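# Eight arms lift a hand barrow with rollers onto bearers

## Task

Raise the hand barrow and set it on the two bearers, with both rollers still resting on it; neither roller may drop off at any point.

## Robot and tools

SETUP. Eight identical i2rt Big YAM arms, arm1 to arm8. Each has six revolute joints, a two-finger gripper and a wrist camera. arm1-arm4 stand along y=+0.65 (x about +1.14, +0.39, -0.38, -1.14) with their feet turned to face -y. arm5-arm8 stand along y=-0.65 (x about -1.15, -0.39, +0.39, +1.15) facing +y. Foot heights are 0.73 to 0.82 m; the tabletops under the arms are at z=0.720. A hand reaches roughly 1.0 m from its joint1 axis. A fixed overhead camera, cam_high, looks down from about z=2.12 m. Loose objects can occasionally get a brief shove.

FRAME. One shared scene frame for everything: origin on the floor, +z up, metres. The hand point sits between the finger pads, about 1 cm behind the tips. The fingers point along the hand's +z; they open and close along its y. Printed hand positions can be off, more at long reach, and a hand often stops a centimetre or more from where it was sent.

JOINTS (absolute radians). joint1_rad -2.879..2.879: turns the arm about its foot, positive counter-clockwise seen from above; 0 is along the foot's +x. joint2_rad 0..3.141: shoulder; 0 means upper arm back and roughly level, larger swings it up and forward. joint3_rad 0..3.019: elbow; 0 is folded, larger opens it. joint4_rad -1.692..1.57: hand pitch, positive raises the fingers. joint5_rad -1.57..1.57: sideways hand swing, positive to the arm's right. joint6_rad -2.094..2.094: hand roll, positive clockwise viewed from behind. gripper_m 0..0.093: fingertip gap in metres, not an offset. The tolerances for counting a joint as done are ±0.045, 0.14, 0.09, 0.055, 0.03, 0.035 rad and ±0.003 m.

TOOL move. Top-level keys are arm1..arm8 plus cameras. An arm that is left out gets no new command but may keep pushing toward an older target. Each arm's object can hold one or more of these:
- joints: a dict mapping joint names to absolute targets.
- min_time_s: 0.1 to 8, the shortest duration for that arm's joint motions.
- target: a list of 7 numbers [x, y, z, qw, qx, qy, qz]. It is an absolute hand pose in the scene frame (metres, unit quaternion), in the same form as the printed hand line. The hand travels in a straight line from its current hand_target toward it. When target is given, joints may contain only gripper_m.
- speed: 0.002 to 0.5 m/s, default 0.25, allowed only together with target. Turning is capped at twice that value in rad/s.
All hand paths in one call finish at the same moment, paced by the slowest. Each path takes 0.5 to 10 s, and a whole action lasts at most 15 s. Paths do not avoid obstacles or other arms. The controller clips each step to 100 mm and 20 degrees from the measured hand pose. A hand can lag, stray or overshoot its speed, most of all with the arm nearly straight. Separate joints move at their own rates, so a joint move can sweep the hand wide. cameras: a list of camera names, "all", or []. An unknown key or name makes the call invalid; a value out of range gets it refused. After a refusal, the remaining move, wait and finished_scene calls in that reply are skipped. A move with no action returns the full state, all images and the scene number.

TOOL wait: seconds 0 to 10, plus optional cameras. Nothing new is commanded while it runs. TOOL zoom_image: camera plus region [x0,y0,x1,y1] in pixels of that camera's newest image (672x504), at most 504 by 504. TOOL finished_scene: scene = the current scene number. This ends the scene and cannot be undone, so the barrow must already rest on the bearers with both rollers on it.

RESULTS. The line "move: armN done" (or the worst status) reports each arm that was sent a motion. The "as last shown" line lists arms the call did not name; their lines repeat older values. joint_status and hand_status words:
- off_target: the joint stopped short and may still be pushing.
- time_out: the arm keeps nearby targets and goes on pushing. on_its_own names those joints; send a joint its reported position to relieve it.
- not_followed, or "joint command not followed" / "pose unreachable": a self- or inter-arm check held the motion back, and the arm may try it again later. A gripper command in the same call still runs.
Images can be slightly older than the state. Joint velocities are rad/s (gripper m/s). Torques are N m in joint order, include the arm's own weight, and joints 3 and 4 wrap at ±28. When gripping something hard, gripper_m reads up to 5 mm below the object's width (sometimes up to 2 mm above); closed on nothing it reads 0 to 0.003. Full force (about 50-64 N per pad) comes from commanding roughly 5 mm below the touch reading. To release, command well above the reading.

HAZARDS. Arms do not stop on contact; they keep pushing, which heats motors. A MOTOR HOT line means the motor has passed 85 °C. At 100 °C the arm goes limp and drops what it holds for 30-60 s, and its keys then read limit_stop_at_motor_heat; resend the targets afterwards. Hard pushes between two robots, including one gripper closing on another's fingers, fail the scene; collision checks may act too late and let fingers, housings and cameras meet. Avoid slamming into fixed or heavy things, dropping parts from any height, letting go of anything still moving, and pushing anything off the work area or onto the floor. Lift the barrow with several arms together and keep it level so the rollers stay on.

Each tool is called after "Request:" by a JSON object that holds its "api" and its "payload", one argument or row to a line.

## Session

Request:
{"api": "move", "payload": {
  "cameras": ["all"]
}}

Scene clock: 0.00 s.
Joint torques (N m): no reading
Heat: arm1: hottest joint1_rad 32 °C; arm2: hottest joint3_rad 32 °C; arm3: hottest joint3_rad 29 °C; arm4: hottest joint2_rad 29 °C; arm5: hottest joint2_rad 30 °C; arm6: hottest joint3_rad 30 °C; arm7: hottest joint3_rad 33 °C; arm8: hottest joint3_rad 34 °C.
Joint velocities: within noise
arm1.joint_positions: joint1_rad=-0.216 joint2_rad=+0.579 joint3_rad=+1.344 joint4_rad=-1.172 joint5_rad=+0.193 joint6_rad=+0.475 gripper_m=+0.09396
arm1.joint_status: not commanded
arm1.hand: x=+1.0602 y=+0.4202 z=+1.3353 quat_wxyz=(-0.387, -0.774, -0.315, +0.391) (m; scene frame)
arm1.hand_target: x=+1.0607 y=+0.4232 z=+1.3481 quat_wxyz=(-0.396, -0.767, -0.311, +0.397) (m; scene frame)
arm1.hand_status: not commanded
arm2.joint_positions: joint1_rad=+0.216 joint2_rad=+0.553 joint3_rad=+1.363 joint4_rad=-1.376 joint5_rad=-0.156 joint6_rad=-0.086 gripper_m=+0.09396
arm2.joint_status: not commanded
arm2.hand: x=+0.4633 y=+0.4558 z=+1.2615 quat_wxyz=(-0.411, -0.472, -0.736, +0.256) (m; scene frame)
arm2.hand_target: x=+0.4628 y=+0.4578 z=+1.2738 quat_wxyz=(-0.420, -0.468, -0.731, +0.265) (m; scene frame)
arm2.hand_status: not commanded
arm3.joint_positions: joint1_rad=-0.198 joint2_rad=+0.618 joint3_rad=+1.461 joint4_rad=-1.240 joint5_rad=-0.194 joint6_rad=+0.371 gripper_m=+0.09396
arm3.joint_status: not commanded
arm3.hand: x=-0.3802 y=+0.4128 z=+1.4145 quat_wxyz=(-0.478, -0.694, -0.463, +0.275) (m; scene frame)
arm3.hand_target: x=-0.3797 y=+0.4162 z=+1.4263 quat_wxyz=(-0.486, -0.687, -0.460, +0.283) (m; scene frame)
arm3.hand_status: not commanded
arm4.joint_positions: joint1_rad=-0.209 joint2_rad=+0.648 joint3_rad=+1.370 joint4_rad=-1.282 joint5_rad=-0.126 joint6_rad=+0.495 gripper_m=+0.09396
arm4.joint_status: not commanded
arm4.hand: x=-1.1795 y=+0.3983 z=+1.3124 quat_wxyz=(-0.413, -0.787, -0.381, +0.256) (m; scene frame)
arm4.hand_target: x=-1.1789 y=+0.4004 z=+1.3253 quat_wxyz=(-0.423, -0.780, -0.378, +0.264) (m; scene frame)
arm4.hand_status: not commanded
arm5.joint_positions: joint1_rad=-0.381 joint2_rad=+0.544 joint3_rad=+1.345 joint4_rad=-1.334 joint5_rad=+0.049 joint6_rad=+0.479 gripper_m=+0.09396
arm5.joint_status: not commanded
arm5.hand: x=-1.0637 y=-0.4476 z=+1.3506 quat_wxyz=(-0.338, +0.307, -0.816, -0.356) (m; scene frame)
arm5.hand_target: x=-1.0645 y=-0.4501 z=+1.3595 quat_wxyz=(-0.344, +0.305, -0.811, -0.363) (m; scene frame)
arm5.hand_status: not commanded
arm6.joint_positions: joint1_rad=-0.421 joint2_rad=+0.638 joint3_rad=+1.330 joint4_rad=-1.170 joint5_rad=+0.052 joint6_rad=+0.017 gripper_m=+0.09396
arm6.joint_status: not commanded
arm6.hand: x=-0.2535 y=-0.4138 z=+1.2962 quat_wxyz=(-0.451, +0.429, -0.739, -0.260) (m; scene frame)
arm6.hand_target: x=-0.2546 y=-0.4161 z=+1.3084 quat_wxyz=(-0.460, +0.425, -0.733, -0.266) (m; scene frame)
arm6.hand_status: not commanded
arm7.joint_positions: joint1_rad=-0.301 joint2_rad=+0.628 joint3_rad=+1.442 joint4_rad=-1.326 joint5_rad=+0.218 joint6_rad=+0.174 gripper_m=+0.09396
arm7.joint_status: not commanded
arm7.hand: x=+0.4945 y=-0.4450 z=+1.3127 quat_wxyz=(-0.440, +0.393, -0.764, -0.260) (m; scene frame)
arm7.hand_target: x=+0.4936 y=-0.4481 z=+1.3251 quat_wxyz=(-0.449, +0.388, -0.758, -0.269) (m; scene frame)
arm7.hand_status: not commanded
arm8.joint_positions: joint1_rad=+0.241 joint2_rad=+0.620 joint3_rad=+1.421 joint4_rad=-1.161 joint5_rad=-0.286 joint6_rad=+0.051 gripper_m=+0.09396
arm8.joint_status: not commanded
arm8.hand: x=+1.0466 y=-0.4175 z=+1.3316 quat_wxyz=(-0.248, +0.674, -0.469, -0.514) (m; scene frame)
arm8.hand_target: x=+1.0474 y=-0.4219 z=+1.3472 quat_wxyz=(-0.258, +0.668, -0.461, -0.524) (m; scene frame)
arm8.hand_status: not commanded
pictures: arm1_cam_wrist, arm2_cam_wrist, arm3_cam_wrist, arm4_cam_wrist, arm5_cam_wrist, arm6_cam_wrist, arm7_cam_wrist, arm8_cam_wrist, cam_high
camera_calibration:
arm1_cam_wrist: T_world_to_cam=[[-0.788656, 0.498415, -0.360006, 1.10853], [0.614835, 0.639552, -0.461466, -0.298846], [0.000241067, -0.585282, -0.81083, 1.45653], [0, 0, 0, 1]] pos_world=[1.05764, 0.491099, 1.44217]
arm2_cam_wrist: T_world_to_cam=[[-0.905603, -0.423928, -0.01299, 0.629709], [-0.38937, 0.843143, -0.370812, 0.264673], [0.16815, -0.33075, -0.928617, 1.37024], [0, 0, 0, 1]] pos_world=[0.442916, 0.497001, 1.37875]
arm3_cam_wrist: T_world_to_cam=[[-0.90953, 0.114184, -0.399646, 0.172618], [0.304971, 0.836624, -0.455031, 0.419243], [0.282396, -0.535745, -0.795757, 1.57903], [0, 0, 0, 1]] pos_world=[-0.416769, 0.4755, 1.51628]
arm4_cam_wrist: T_world_to_cam=[[-0.797756, 0.374583, -0.472517, -0.466652], [0.537075, 0.797648, -0.274424, 0.681127], [0.274108, -0.4727, -0.837508, 1.73792], [0, 0, 0, 1]] pos_world=[-1.21447, 0.453015, 1.42194]
arm5_cam_wrist: T_world_to_cam=[[0.746011, -0.547799, -0.37866, 1.0604], [-0.661122, -0.677467, -0.322422, -0.566912], [-0.0799074, 0.490871, -0.86756, 1.4308], [0, 0, 0, 1]] pos_world=[-1.05154, -0.505518, 1.46005]
arm6_cam_wrist: T_world_to_cam=[[0.864425, -0.502394, -0.0192329, 0.0380222], [-0.454036, -0.763647, -0.459015, 0.168407], [0.215919, 0.405516, -0.88822, 1.5018], [0, 0, 0, 1]] pos_world=[-0.280672, -0.461299, 1.41196]
arm7_cam_wrist: T_world_to_cam=[[0.82672, -0.561209, -0.0397431, -0.607005], [-0.519703, -0.734698, -0.436036, 0.507448], [0.215508, 0.381134, -0.899051, 1.36997], [0, 0, 0, 1]] pos_world=[0.470305, -0.489979, 1.42882]
arm8_cam_wrist: T_world_to_cam=[[0.88081, 0.452501, -0.139344, -0.546973], [0.307952, -0.771066, -0.557335, 0.101047], [-0.359638, 0.447995, -0.818511, 1.77932], [0, 0, 0, 1]] pos_world=[1.09057, -0.471706, 1.43649]

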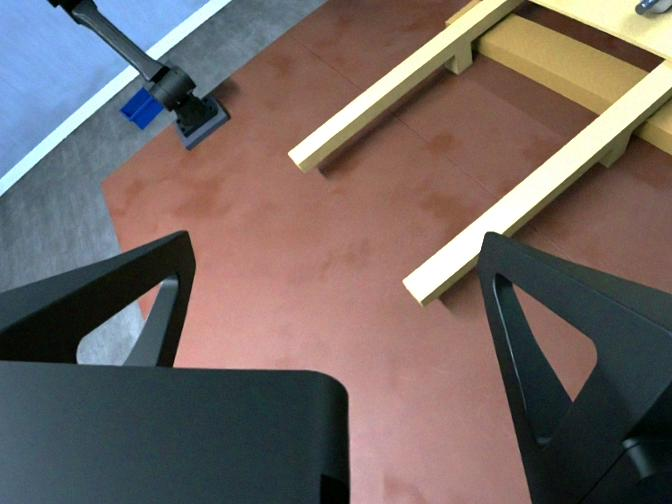

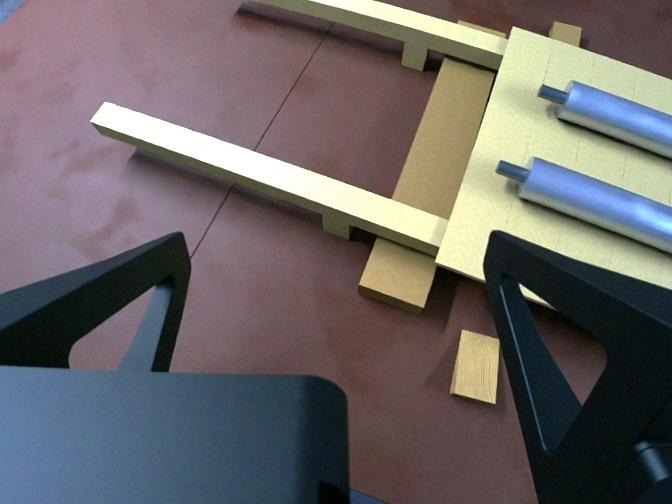

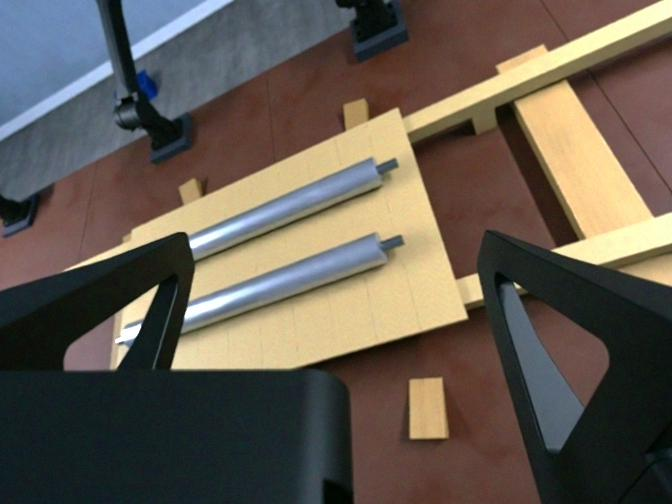

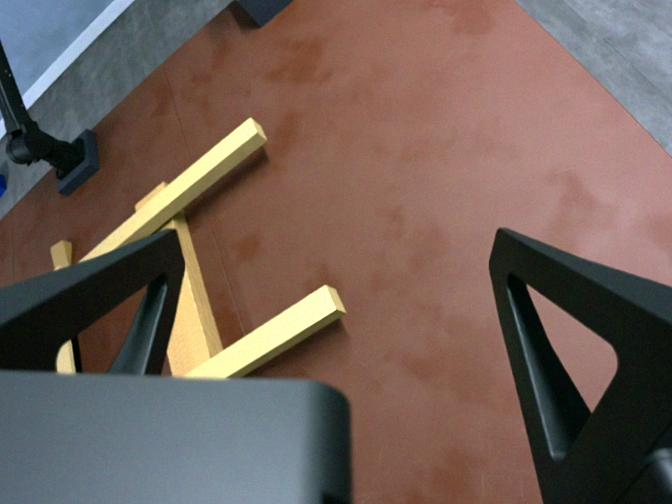

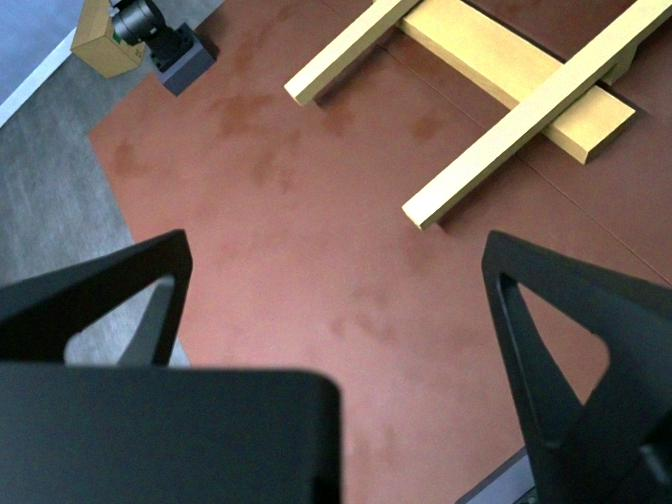

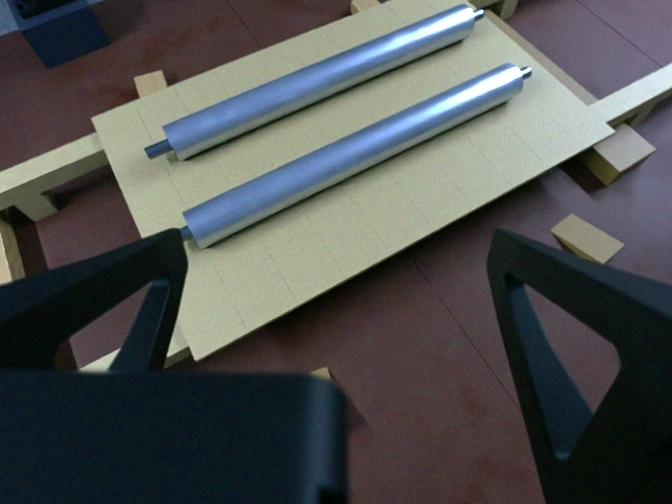

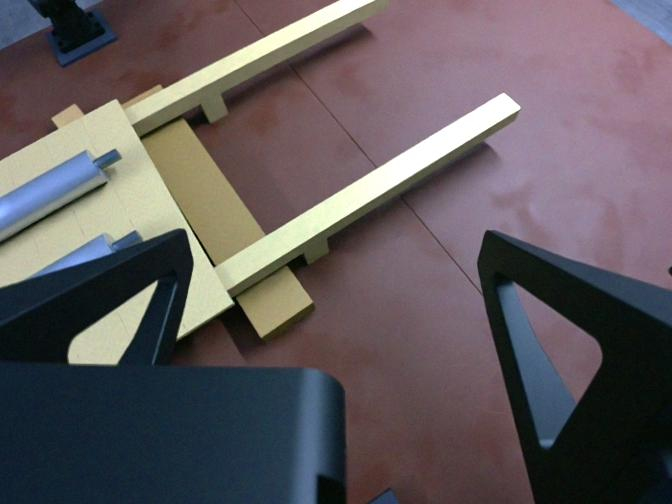

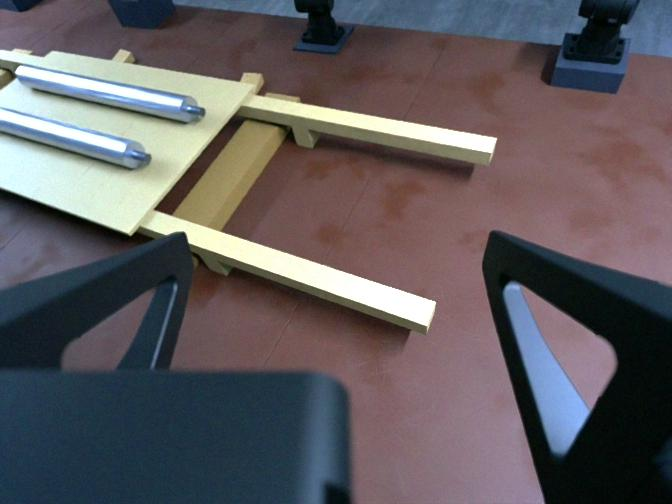

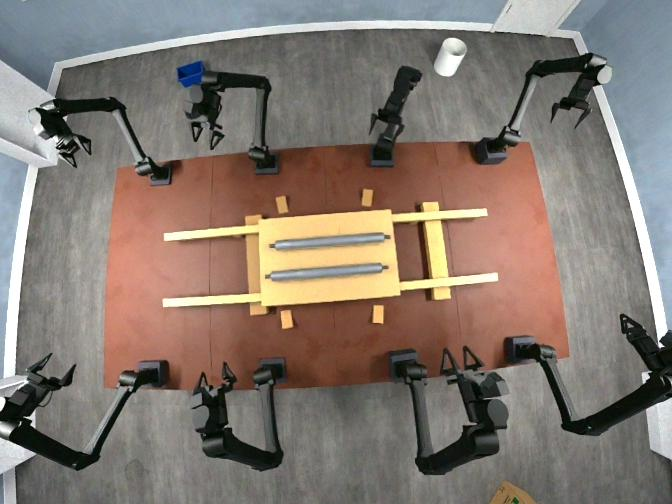

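Request:
{"api": "zoom_image", "payload": {
  "camera": "cam_high",
  "region": [155, 185, 335, 320]
}}

Request:
{"api": "zoom_image", "payload": {
  "camera": "cam_high",
  "region": [325, 185, 505, 320]
}}

Scaled by 2.800 from the camera's 672x504 image, which has a finer 960x720 frame.

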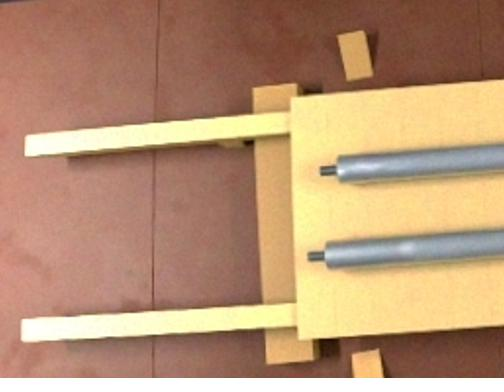

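Scaled by 2.800 from the camera's 672x504 image, which has a finer 960x720 frame.

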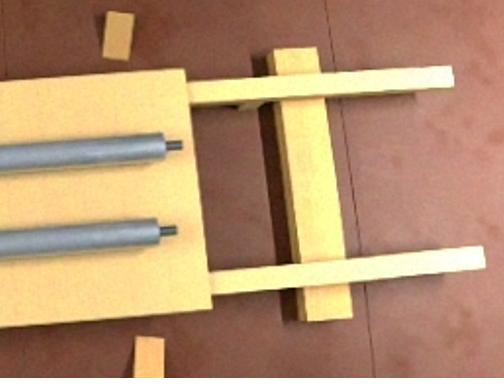

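Request:
{"api": "move", "payload": {
  "arm1": {"target": [0.93, 0.214, 0.93, 0, 1, 0, 0], "speed": 0.3, "joints": {"gripper_m": 0.09}},
  "arm2": {"target": [0.283, 0.375, 0.90, 0, 0.7071, 0.7071, 0], "speed": 0.3, "joints": {"gripper_m": 0.085}},
  "arm3": {"target": [-0.256, 0.38, 0.90, 0, 0.7071, 0.7071, 0], "speed": 0.3, "joints": {"gripper_m": 0.085}},
  "arm4": {"target": [-0.89, 0.198, 0.93, 0, 0, 1, 0], "speed": 0.3, "joints": {"gripper_m": 0.09}},
  "arm5": {"target": [-0.89, -0.203, 0.93, 0, 0, 1, 0], "speed": 0.3, "joints": {"gripper_m": 0.09}},
  "arm6": {"target": [-0.253, -0.39, 0.90, 0, 0.7071, -0.7071, 0], "speed": 0.3, "joints": {"gripper_m": 0.085}},
  "arm7": {"target": [0.287, -0.375, 0.90, 0, 0.7071, -0.7071, 0], "speed": 0.3, "joints": {"gripper_m": 0.085}},
  "arm8": {"target": [0.93, -0.188, 0.93, 0, 1, 0, 0], "speed": 0.3, "joints": {"gripper_m": 0.09}},
  "cameras": ["all"]
}}

Scene clock: 24.93 s.
Joint torques (N m): arm1=[-1.38 -15.74 12.27 -0.14 -0.08 0.03] | arm2=[-1.55 -5.77 7.42 1.01 0.03 0.08] | arm3=[-0.03 -6.24 8.09 0.09 -0.17 -0.06] | arm4=[-0.32 -15.38 14.49 -0.14 0.13 -0.13] | arm5=[-0.56 -15.85 11 -0.21 -0.08 -0.01] | arm6=[0.97 -5.95 9.39 0.64 0.15 -0.11] | arm7=[0.85 -6.24 9.36 0.57 -0.02 -0.07] | arm8=[0.56 -13.04 15.98 -0.36 -0.13 -0.06]
Heat: arm1: hottest joint1_rad 32 °C; arm2: hottest joint3_rad 35 °C; arm3: hottest joint3_rad 32 °C; arm4: hottest joint3_rad 33 °C; arm5: hottest joint3_rad 33 °C; arm6: hottest joint3_rad 34 °C; arm7: hottest joint3_rad 35 °C; arm8: hottest joint3_rad 38 °C.
move: arm1 off_target; arm2 done; arm3 done; arm4 off_target; arm5 off_target; arm6 done; arm7 done; arm8 off_target
Joint velocities: within noise
arm1.joint_positions: joint1_rad=-0.460 joint2_rad=+1.636 joint3_rad=+1.338 joint4_rad=-1.294 joint5_rad=+0.004 joint6_rad=+1.114 gripper_m=+0.09008
arm1.joint_status: all done
arm1.hand: x=+0.9395 y=+0.2256 z=+0.9150 quat_wxyz=(+0.014, -1.000, -0.010, -0.005) (m; scene frame)
arm1.hand_target: x=+0.9303 y=+0.2146 z=+0.9301 quat_wxyz=(+0.000, -1.000, +0.000, +0.000) (m; scene frame)
arm1.hand_status: off_target (0.021 m and 2.1 deg from the pose sent, 0.473 m and 78.7 deg at the start)
arm2.joint_positions: joint1_rad=-0.388 joint2_rad=+1.116 joint3_rad=+0.908 joint4_rad=-1.366 joint5_rad=-0.003 joint6_rad=-0.367 gripper_m=+0.08507
arm2.joint_status: all done
arm2.hand: x=+0.2868 y=+0.3763 z=+0.9036 quat_wxyz=(-0.001, -0.700, -0.714, -0.002) (m; scene frame)
arm2.hand_target: x=+0.2831 y=+0.3751 z=+0.9000 quat_wxyz=(+0.000, -0.707, -0.707, +0.000) (m; scene frame)
arm2.hand_status: done (0.005 m and 1.2 deg from the pose sent, 0.412 m and 62.5 deg at the start)
arm3.joint_positions: joint1_rad=+0.359 joint2_rad=+1.222 joint3_rad=+0.736 joint4_rad=-1.074 joint5_rad=+0.014 joint6_rad=+0.426 gripper_m=+0.08509
arm3.joint_status: all done
arm3.hand: x=-0.2602 y=+0.3820 z=+0.9020 quat_wxyz=(+0.001, -0.713, -0.701, +0.001) (m; scene frame)
arm3.hand_target: x=-0.2561 y=+0.3801 z=+0.9000 quat_wxyz=(+0.000, -0.707, -0.707, +0.000) (m; scene frame)
arm3.hand_status: done (0.005 m and 0.9 deg from the pose sent, 0.530 m and 70.2 deg at the start)
arm4.joint_positions: joint1_rad=+0.538 joint2_rad=+1.719 joint3_rad=+1.421 joint4_rad=-1.309 joint5_rad=-0.007 joint6_rad=-1.056 gripper_m=+0.09012
arm4.joint_status: all done
arm4.hand: x=-0.8996 y=+0.2134 z=+0.9110 quat_wxyz=(+0.009, -0.008, -1.000, -0.018) (m; scene frame)
arm4.hand_target: x=-0.8905 y=+0.1989 z=+0.9302 quat_wxyz=(+0.000, +0.000, -1.000, +0.000) (m; scene frame)
arm4.hand_status: off_target (0.026 m and 2.5 deg from the pose sent, 0.520 m and 135.3 deg at the start)
arm5.joint_positions: joint1_rad=-0.547 joint2_rad=+1.714 joint3_rad=+1.350 joint4_rad=-1.205 joint5_rad=+0.002 joint6_rad=+1.042 gripper_m=+0.09008
arm5.joint_status: all done
arm5.hand: x=-0.9011 y=-0.2130 z=+0.9260 quat_wxyz=(+0.002, +0.009, -1.000, +0.005) (m; scene frame)
arm5.hand_target: x=-0.8903 y=-0.2034 z=+0.9300 quat_wxyz=(+0.000, +0.000, -1.000, +0.000) (m; scene frame)
arm5.hand_status: off_target (0.015 m and 1.2 deg from the pose sent, 0.517 m and 70.7 deg at the start)
arm6.joint_positions: joint1_rad=-0.432 joint2_rad=+1.137 joint3_rad=+0.849 joint4_rad=-1.286 joint5_rad=+0.002 joint6_rad=-0.451 gripper_m=+0.08510
arm6.joint_status: all done
arm6.hand: x=-0.2527 y=-0.3937 z=+0.9022 quat_wxyz=(+0.002, +0.698, -0.716, -0.002) (m; scene frame)
arm6.hand_target: x=-0.2531 y=-0.3901 z=+0.9000 quat_wxyz=(+0.000, +0.707, -0.707, +0.000) (m; scene frame)
arm6.hand_status: done (0.004 m and 1.5 deg from the pose sent, 0.397 m and 68.8 deg at the start)
arm7.joint_positions: joint1_rad=+0.351 joint2_rad=+1.129 joint3_rad=+0.870 joint4_rad=-1.318 joint5_rad=+0.006 joint6_rad=+0.359 gripper_m=+0.08510
arm7.joint_status: all done
arm7.hand: x=+0.2912 y=-0.3774 z=+0.9033 quat_wxyz=(-0.001, +0.699, -0.715, +0.001) (m; scene frame)
arm7.hand_target: x=+0.2871 y=-0.3750 z=+0.9001 quat_wxyz=(+0.000, +0.707, -0.707, +0.000) (m; scene frame)
arm7.hand_status: done (0.006 m and 1.3 deg from the pose sent, 0.467 m and 70.2 deg at the start)
arm8.joint_positions: joint1_rad=+0.463 joint2_rad=+1.673 joint3_rad=+1.462 joint4_rad=-1.405 joint5_rad=-0.002 joint6_rad=-1.124 gripper_m=+0.09009
arm8.joint_status: all done
arm8.hand: x=+0.9425 y=-0.2057 z=+0.9062 quat_wxyz=(+0.026, +1.000, -0.008, +0.011) (m; scene frame)
arm8.hand_target: x=+0.9307 y=-0.1895 z=+0.9302 quat_wxyz=(+0.000, +1.000, +0.000, +0.000) (m; scene frame)
arm8.hand_status: off_target (0.032 m and 3.4 deg from the pose sent, 0.477 m and 95.2 deg at the start)
pictures: arm1_cam_wrist, arm2_cam_wrist, arm3_cam_wrist, arm4_cam_wrist, arm5_cam_wrist, arm6_cam_wrist, arm7_cam_wrist, arm8_cam_wrist, cam_high
camera_calibration:
arm1_cam_wrist: T_world_to_cam=[[-0.0122727, 0.999672, 0.022475, -0.233387], [0.809798, -0.00324873, 0.5867, -1.29154], [0.586581, 0.0254006, -0.809492, 0.312017], [0, 0, 0, 1]] pos_world=[0.859998, 0.221189, 1.01557]
arm2_cam_wrist: T_world_to_cam=[[-0.999773, -0.0201759, -0.00680461, 0.300918], [-0.0202901, 0.805848, 0.591775, -0.831303], [-0.00645612, 0.591779, -0.806074, 0.633401], [0, 0, 0, 1]] pos_world=[0.288072, 0.301142, 1.00456]
arm3_cam_wrist: T_world_to_cam=[[-0.999957, 0.00718106, 0.00587024, -0.267893], [0.00924708, 0.821009, 0.570841, -0.821184], [-0.000720271, 0.570871, -0.82104, 0.647168], [0, 0, 0, 1]] pos_world=[-0.259821, 0.306673, 1.00169]
arm4_cam_wrist: T_world_to_cam=[[-0.0378181, -0.998507, -0.0394245, 0.218331], [-0.80672, 0.00722383, 0.59089, -1.26039], [-0.589722, 0.0541509, -0.805789, 0.319141], [0, 0, 0, 1]] pos_world=[-0.820322, 0.209828, 1.01052]
arm5_cam_wrist: T_world_to_cam=[[0.0195056, -0.999805, -0.0030001, -0.191938], [-0.807772, -0.0175272, 0.589234, -1.27319], [-0.589172, -0.00906995, -0.807957, 0.339683], [0, 0, 0, 1]] pos_world=[-0.82457, -0.211135, 1.02408]
arm6_cam_wrist: T_world_to_cam=[[0.998797, -0.0480237, -0.00989975, 0.244337], [-0.0334365, -0.81474, 0.578861, -0.846913], [-0.0358647, -0.577834, -0.815366, 0.627033], [0, 0, 0, 1]] pos_world=[-0.249872, -0.31596, 1.00392]
arm7_cam_wrist: T_world_to_cam=[[0.999766, -0.015085, 0.0154869, -0.311459], [-0.0212823, -0.812738, 0.582241, -0.821471], [0.0038037, -0.582435, -0.812869, 0.640115], [0, 0, 0, 1]] pos_world=[0.291469, -0.299513, 1.00345]
arm8_cam_wrist: T_world_to_cam=[[0.0040606, 0.997816, -0.0659317, 0.261581], [0.804187, 0.0359296, 0.59329, -1.28506], [0.594363, -0.0554305, -0.802284, 0.281333], [0, 0, 0, 1]] pos_world=[0.865156, -0.199243, 1.00537]

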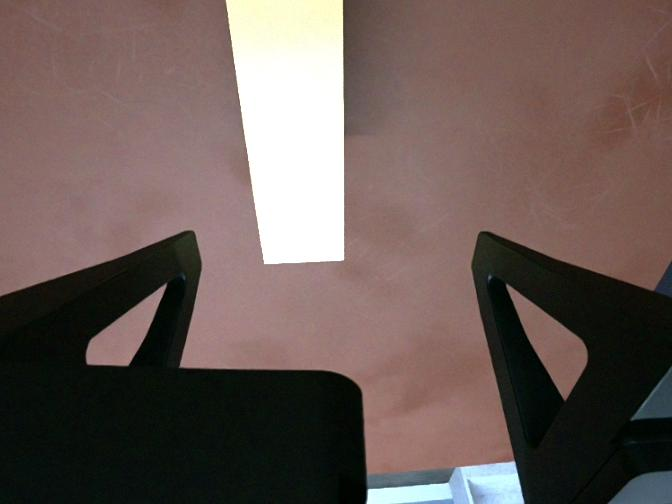

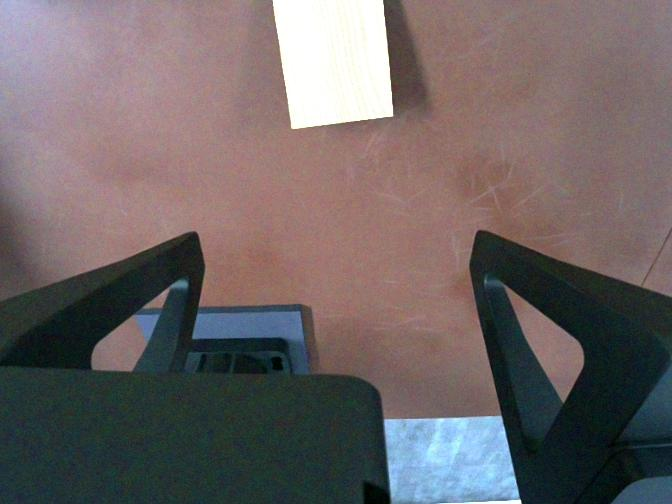

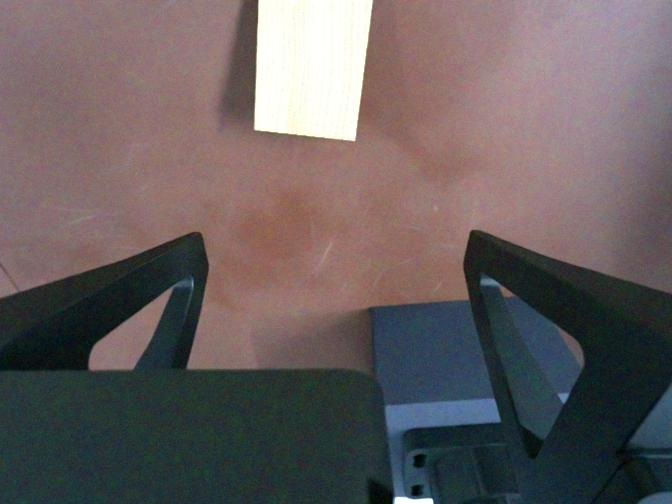

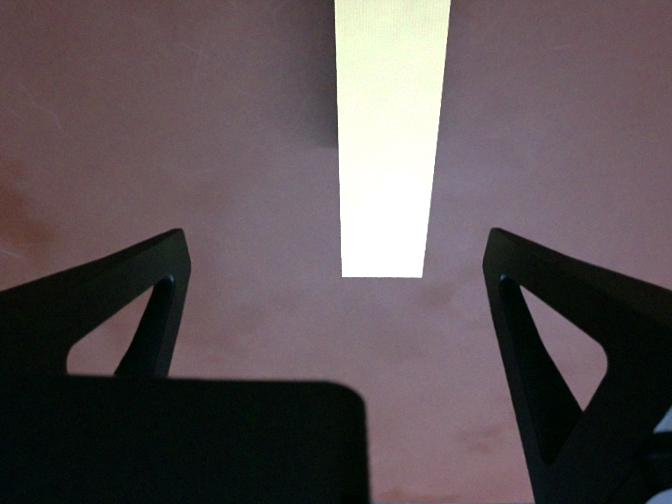

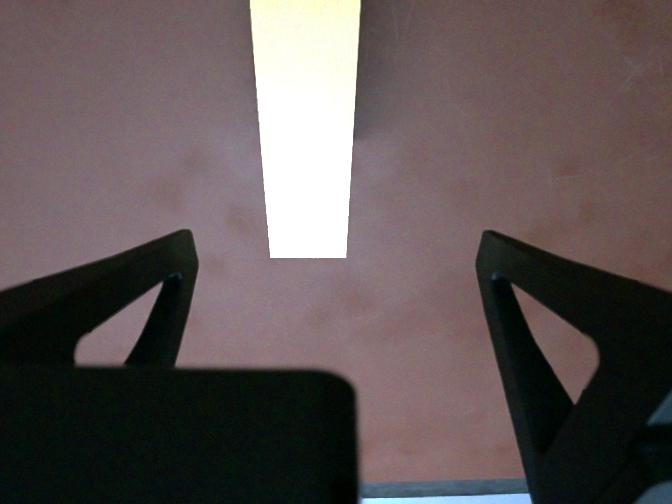

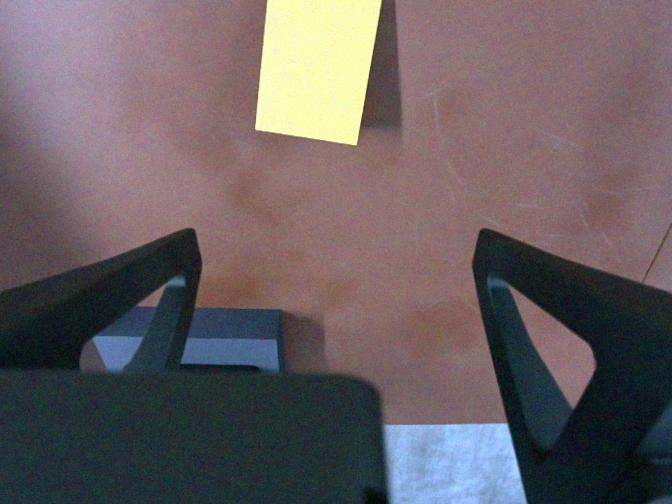

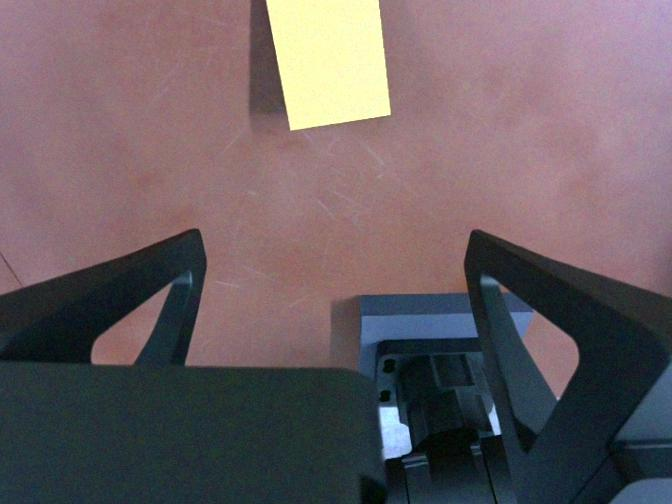

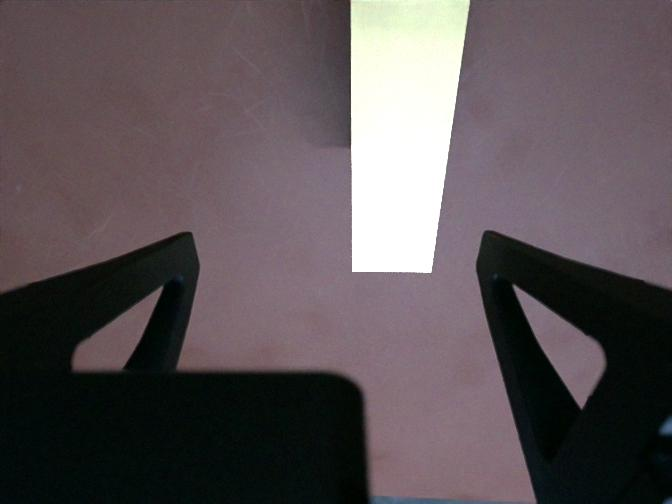

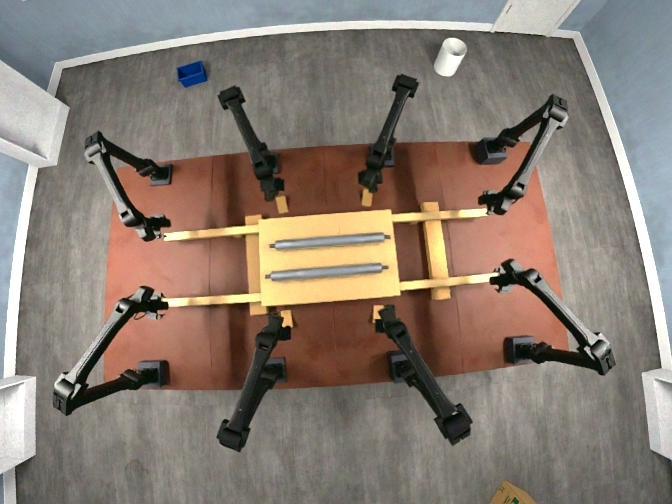

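Request:
{"api": "zoom_image", "payload": {
  "camera": "cam_high",
  "region": [240, 170, 420, 250]
}}

Request:
{"api": "zoom_image", "payload": {
  "camera": "arm7_cam_wrist",
  "region": [220, 0, 472, 180]
}}

Scaled by 2.800 from the camera's 672x504 image, which has a finer 960x720 frame.

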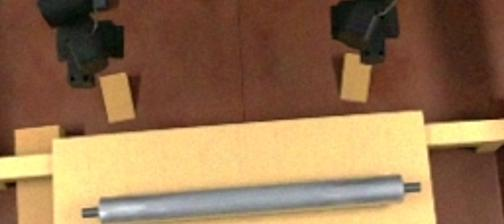

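Scaled by 2.000 from the camera's 672x504 image, which has a finer 960x720 frame.

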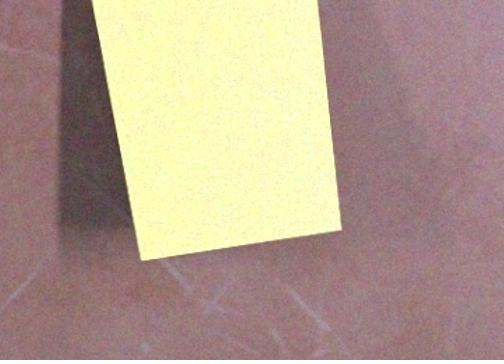

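Request:
{"api": "move", "payload": {
  "arm1": {"target": [0.93, 0.207, 0.86, 0, 1, 0, 0], "speed": 0.15},
  "arm2": {"target": [0.2866, 0.357, 0.80, 0, 0.6581, 0.7529, 0], "speed": 0.15},
  "arm3": {"target": [-0.2468, 0.3631, 0.80, 0, 0.7449, 0.6672, 0], "speed": 0.15},
  "arm4": {"target": [-0.89, 0.1985, 0.86, 0, 0, 1, 0], "speed": 0.15},
  "arm5": {"target": [-0.89, -0.1955, 0.86, 0, 0, 1, 0], "speed": 0.15},
  "arm6": {"target": [-0.2677, -0.379, 0.80, 0, 0.6334, -0.7738, 0], "speed": 0.15},
  "arm7": {"target": [0.2939, -0.3513, 0.80, 0, 0.7518, -0.6594, 0], "speed": 0.15},
  "arm8": {"target": [0.93, -0.180, 0.86, 0, 1, 0, 0], "speed": 0.15},
  "cameras": ["all"]
}}

Scene clock: 61.17 s.
Joint torques (N m): arm1=[-1.03 -16.15 8.05 0.95 -0.1 0.05] | arm2=[-0.03 -7.24 6.42 1.01 0.01 -0.17] | arm3=[0.09 -7.94 6.04 0.1 -0.14 0.13] | arm4=[-0.26 -15.97 8.53 0.85 0.12 -0.13] | arm5=[-0.03 -16.5 6.91 0.53 -0.08 0] | arm6=[0.97 -6.65 8.06 0.65 0.16 0.2] | arm7=[-0.79 -7.59 8.08 0.57 -0.02 -0.1] | arm8=[-0.03 -13.63 9.84 0.38 -0.13 -0.08]
Heat: arm1: hottest joint3_rad 36 °C; arm2: hottest joint3_rad 36 °C; arm3: hottest joint3_rad 32 °C; arm4: hottest joint3_rad 40 °C; arm5: hottest joint3_rad 37 °C; arm6: hottest joint3_rad 34 °C; arm7: hottest joint3_rad 36 °C; arm8: hottest joint3_rad 41 °C.
move: arm1 done; arm2 done; arm3 done; arm4 done; arm5 off_target; arm6 done; arm7 done; arm8 done
Joint velocities: within noise
arm1.joint_positions: joint1_rad=-0.460 joint2_rad=+1.713 joint3_rad=+1.292 joint4_rad=-1.150 joint5_rad=+0.004 joint6_rad=+1.120 gripper_m=+0.09008
arm1.joint_status: not commanded
arm1.hand: x=+0.9324 y=+0.2104 z=+0.8627 quat_wxyz=(+0.005, -1.000, -0.006, +0.000) (m; scene frame)
arm1.hand_target: x=+0.9301 y=+0.2070 z=+0.8600 quat_wxyz=(+0.000, -1.000, +0.000, +0.000) (m; scene frame)
arm1.hand_status: done (0.005 m and 0.9 deg from the pose sent, 0.059 m and 2.0 deg at the start)
arm2.joint_positions: joint1_rad=-0.374 joint2_rad=+1.273 joint3_rad=+0.752 joint4_rad=-1.050 joint5_rad=-0.003 joint6_rad=-0.445 gripper_m=+0.08507
arm2.joint_status: not commanded
arm2.hand: x=+0.2849 y=+0.3587 z=+0.8042 quat_wxyz=(-0.001, -0.666, -0.746, -0.001) (m; scene frame)
arm2.hand_target: x=+0.2867 y=+0.3571 z=+0.8001 quat_wxyz=(+0.000, -0.658, -0.753, +0.000) (m; scene frame)
arm2.hand_status: done (0.005 m and 1.2 deg from the pose sent, 0.105 m and 6.5 deg at the start)
arm3.joint_positions: joint1_rad=+0.360 joint2_rad=+1.482 joint3_rad=+0.658 joint4_rad=-0.732 joint5_rad=+0.014 joint6_rad=+0.516 gripper_m=+0.08509
arm3.joint_status: not commanded
arm3.hand: x=-0.2502 y=+0.3631 z=+0.8039 quat_wxyz=(-0.001, -0.744, -0.669, +0.001) (m; scene frame)
arm3.hand_target: x=-0.2469 y=+0.3633 z=+0.8001 quat_wxyz=(+0.000, -0.745, -0.667, +0.000) (m; scene frame)
arm3.hand_status: done (0.005 m and 0.3 deg from the pose sent, 0.105 m and 5.4 deg at the start)
arm4.joint_positions: joint1_rad=+0.538 joint2_rad=+1.780 joint3_rad=+1.373 joint4_rad=-1.165 joint5_rad=-0.007 joint6_rad=-1.057 gripper_m=+0.09012
arm4.joint_status: not commanded
arm4.hand: x=-0.8921 y=+0.1992 z=+0.8633 quat_wxyz=(+0.000, -0.008, -1.000, -0.003) (m; scene frame)
arm4.hand_target: x=-0.8900 y=+0.1985 z=+0.8601 quat_wxyz=(+0.000, +0.000, -1.000, +0.000) (m; scene frame)
arm4.hand_status: done (0.004 m and 1.0 deg from the pose sent, 0.054 m and 2.5 deg at the start)
arm5.joint_positions: joint1_rad=-0.547 joint2_rad=+1.802 joint3_rad=+1.328 joint4_rad=-1.063 joint5_rad=+0.002 joint6_rad=+1.050 gripper_m=+0.09008
arm5.joint_status: not commanded
arm5.hand: x=-0.8904 y=-0.1938 z=+0.8753 quat_wxyz=(-0.006, +0.005, -1.000, -0.009) (m; scene frame)
arm5.hand_target: x=-0.8903 y=-0.1958 z=+0.8603 quat_wxyz=(+0.000, +0.000, -1.000, +0.000) (m; scene frame)
arm5.hand_status: off_target (0.015 m and 1.4 deg from the pose sent, 0.069 m and 1.2 deg at the start)
arm6.joint_positions: joint1_rad=-0.373 joint2_rad=+1.287 joint3_rad=+0.680 joint4_rad=-0.964 joint5_rad=+0.002 joint6_rad=-0.227 gripper_m=+0.08510
arm6.joint_status: not commanded
arm6.hand: x=-0.2664 y=-0.3814 z=+0.8034 quat_wxyz=(+0.000, +0.636, -0.771, -0.002) (m; scene frame)
arm6.hand_target: x=-0.2677 y=-0.3791 z=+0.8001 quat_wxyz=(+0.000, +0.633, -0.774, +0.000) (m; scene frame)
arm6.hand_status: done (0.004 m and 0.5 deg from the pose sent, 0.104 m and 9.9 deg at the start)
arm7.joint_positions: joint1_rad=+0.322 joint2_rad=+1.314 joint3_rad=+0.735 joint4_rad=-0.995 joint5_rad=+0.005 joint6_rad=+0.182 gripper_m=+0.08510
arm7.joint_status: not commanded
arm7.hand: x=+0.2925 y=-0.3538 z=+0.8044 quat_wxyz=(-0.002, +0.750, -0.661, +0.000) (m; scene frame)
arm7.hand_target: x=+0.2939 y=-0.3514 z=+0.8000 quat_wxyz=(+0.000, +0.752, -0.659, +0.000) (m; scene frame)
arm7.hand_status: done (0.005 m and 0.3 deg from the pose sent, 0.107 m and 8.8 deg at the start)
arm8.joint_positions: joint1_rad=+0.463 joint2_rad=+1.738 joint3_rad=+1.429 joint4_rad=-1.256 joint5_rad=-0.002 joint6_rad=-1.131 gripper_m=+0.09009
arm8.joint_status: not commanded
arm8.hand: x=+0.9317 y=-0.1819 z=+0.8621 quat_wxyz=(+0.003, +1.000, -0.005, +0.000) (m; scene frame)
arm8.hand_target: x=+0.9301 y=-0.1801 z=+0.8600 quat_wxyz=(+0.000, +1.000, +0.000, +0.000) (m; scene frame)
arm8.hand_status: done (0.003 m and 0.7 deg from the pose sent, 0.054 m and 3.4 deg at the start)
pictures: arm1_cam_wrist, arm2_cam_wrist, arm3_cam_wrist, arm4_cam_wrist, arm5_cam_wrist, arm6_cam_wrist, arm7_cam_wrist, arm8_cam_wrist, cam_high
camera_calibration:
arm1_cam_wrist: T_world_to_cam=[[-0.00570034, 0.999977, 0.00360252, -0.207045], [0.815047, 0.00255885, 0.579389, -1.25488], [0.579367, 0.00623894, -0.815043, 0.289771], [0, 0, 0, 1]] pos_world=[0.853718, 0.208443, 0.963983]
arm2_cam_wrist: T_world_to_cam=[[-0.993666, -0.112236, -0.00555804, 0.328318], [-0.0938793, 0.801927, 0.59, -0.73451], [-0.0617624, 0.586785, -0.807384, 0.582339], [0, 0, 0, 1]] pos_world=[0.293249, 0.284165, 0.905357]
arm3_cam_wrist: T_world_to_cam=[[-0.995306, 0.0967282, 0.0031182, -0.28647], [0.0813751, 0.819017, 0.567969, -0.728575], [0.0523848, 0.565557, -0.823044, 0.594243], [0, 0, 0, 1]] pos_world=[-0.256967, 0.288347, 0.90379]
arm4_cam_wrist: T_world_to_cam=[[-0.0364889, -0.999284, -0.00997138, 0.178432], [-0.816359, 0.0240513, 0.577044, -1.22607], [-0.576391, 0.0291959, -0.816652, 0.312029], [0, 0, 0, 1]] pos_world=[-0.814553, 0.198683, 0.964095]
arm5_cam_wrist: T_world_to_cam=[[0.0121262, -0.999454, -0.0307348, -0.155358], [-0.817067, -0.0276226, 0.57588, -1.23283], [-0.576415, 0.0181292, -0.816956, 0.329738], [0, 0, 0, 1]] pos_world=[-0.815355, -0.195305, 0.974569]
arm6_cam_wrist: T_world_to_cam=[[0.977312, -0.211612, -0.00897483, 0.188741], [-0.167811, -0.799482, 0.576773, -0.808531], [-0.129228, -0.562182, -0.816855, 0.535464], [0, 0, 0, 1]] pos_world=[-0.250943, -0.305438, 0.905429]
arm7_cam_wrist: T_world_to_cam=[[0.991084, 0.132466, 0.0143507, -0.255217], [0.0996082, -0.808136, 0.580512, -0.777082], [0.0884956, -0.573906, -0.814125, 0.552721], [0, 0, 0, 1]] pos_world=[0.281431, -0.276971, 0.904752]
arm8_cam_wrist: T_world_to_cam=[[-0.00369977, 0.999795, -0.0198869, 0.202874], [0.816552, 0.0145006, 0.57709, -1.25243], [0.57726, -0.0141036, -0.816438, 0.289371], [0, 0, 0, 1]] pos_world=[0.856381, -0.18059, 0.963052]

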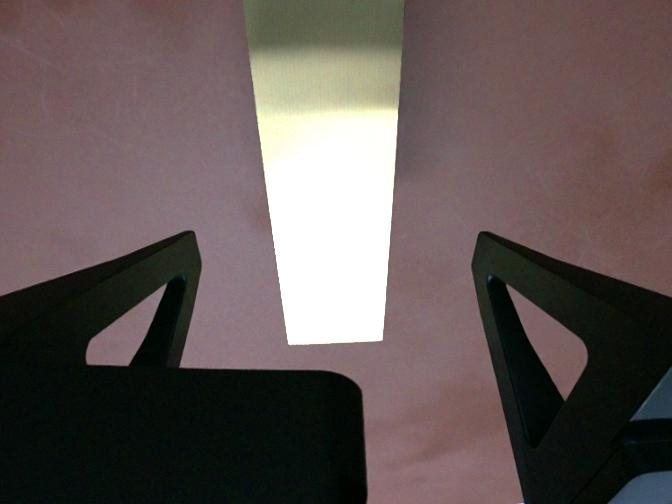

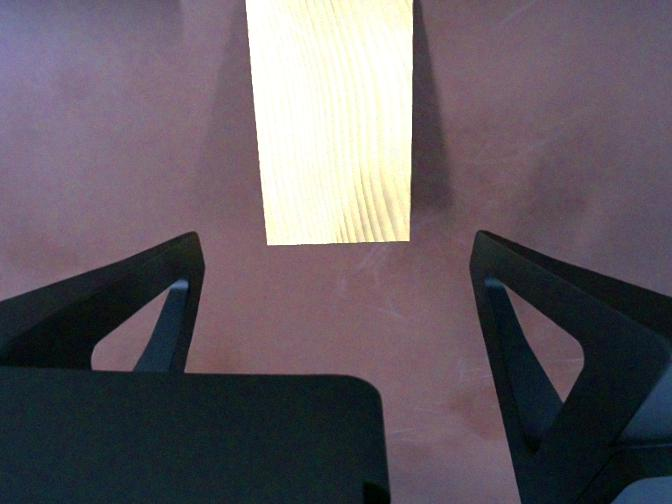

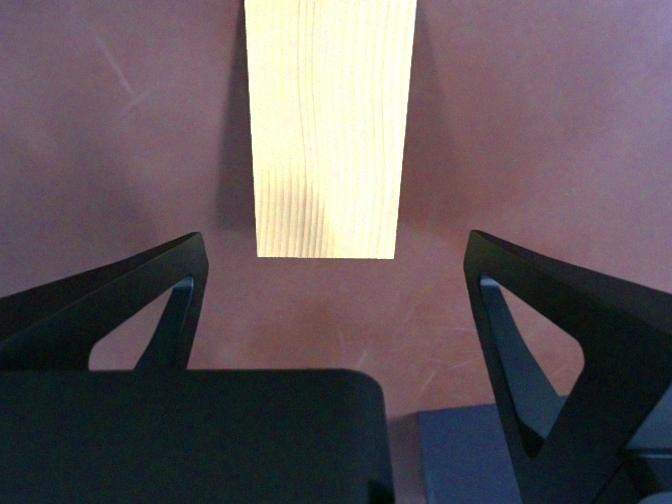

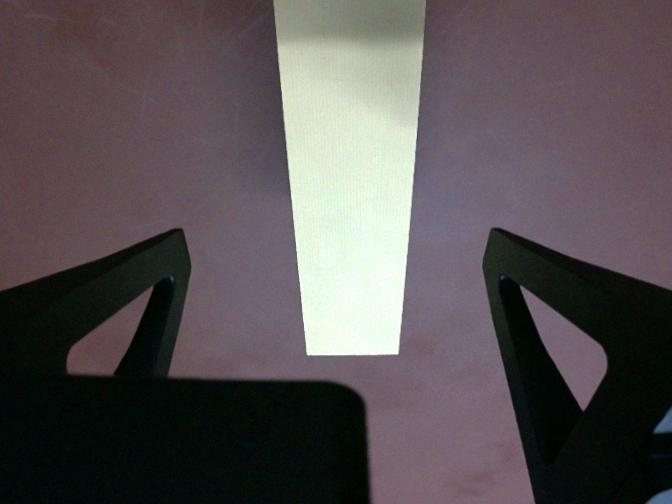

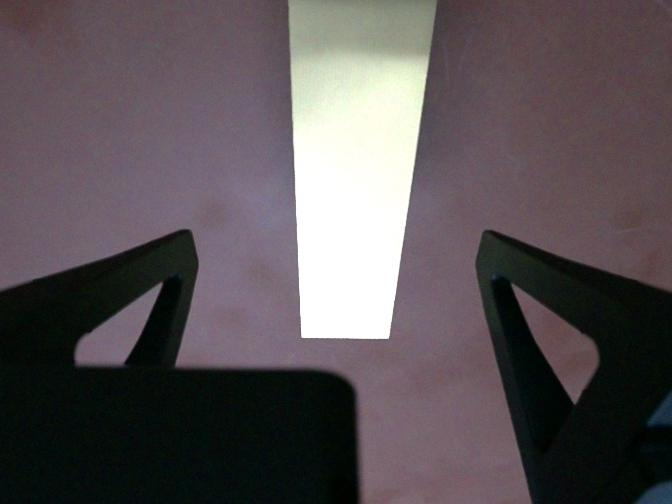

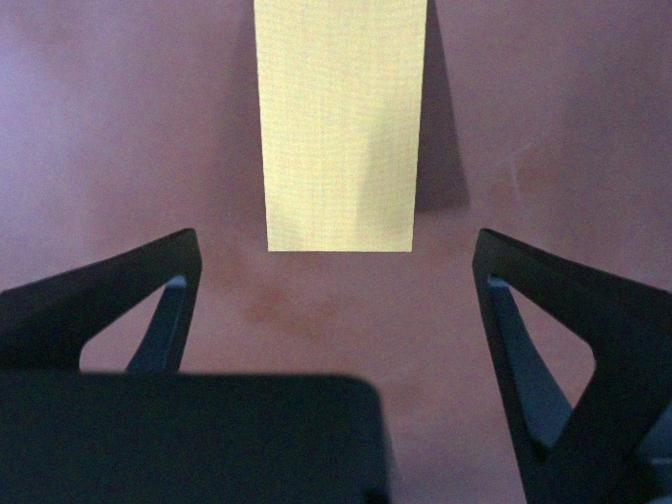

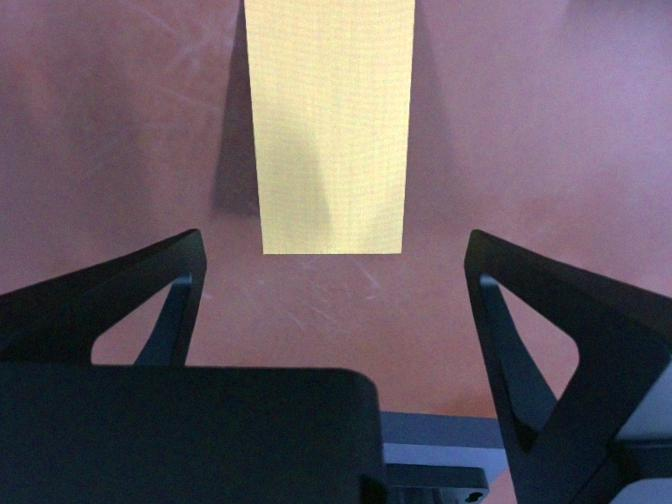

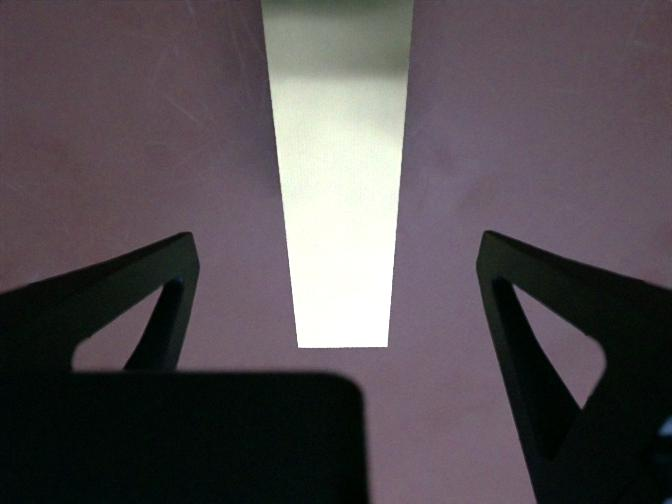

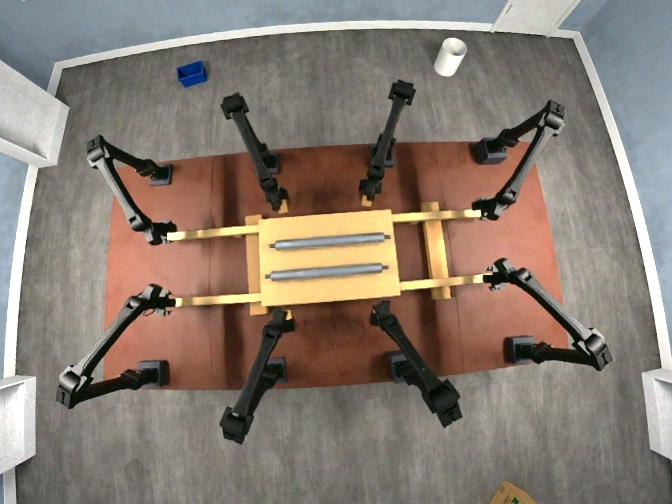

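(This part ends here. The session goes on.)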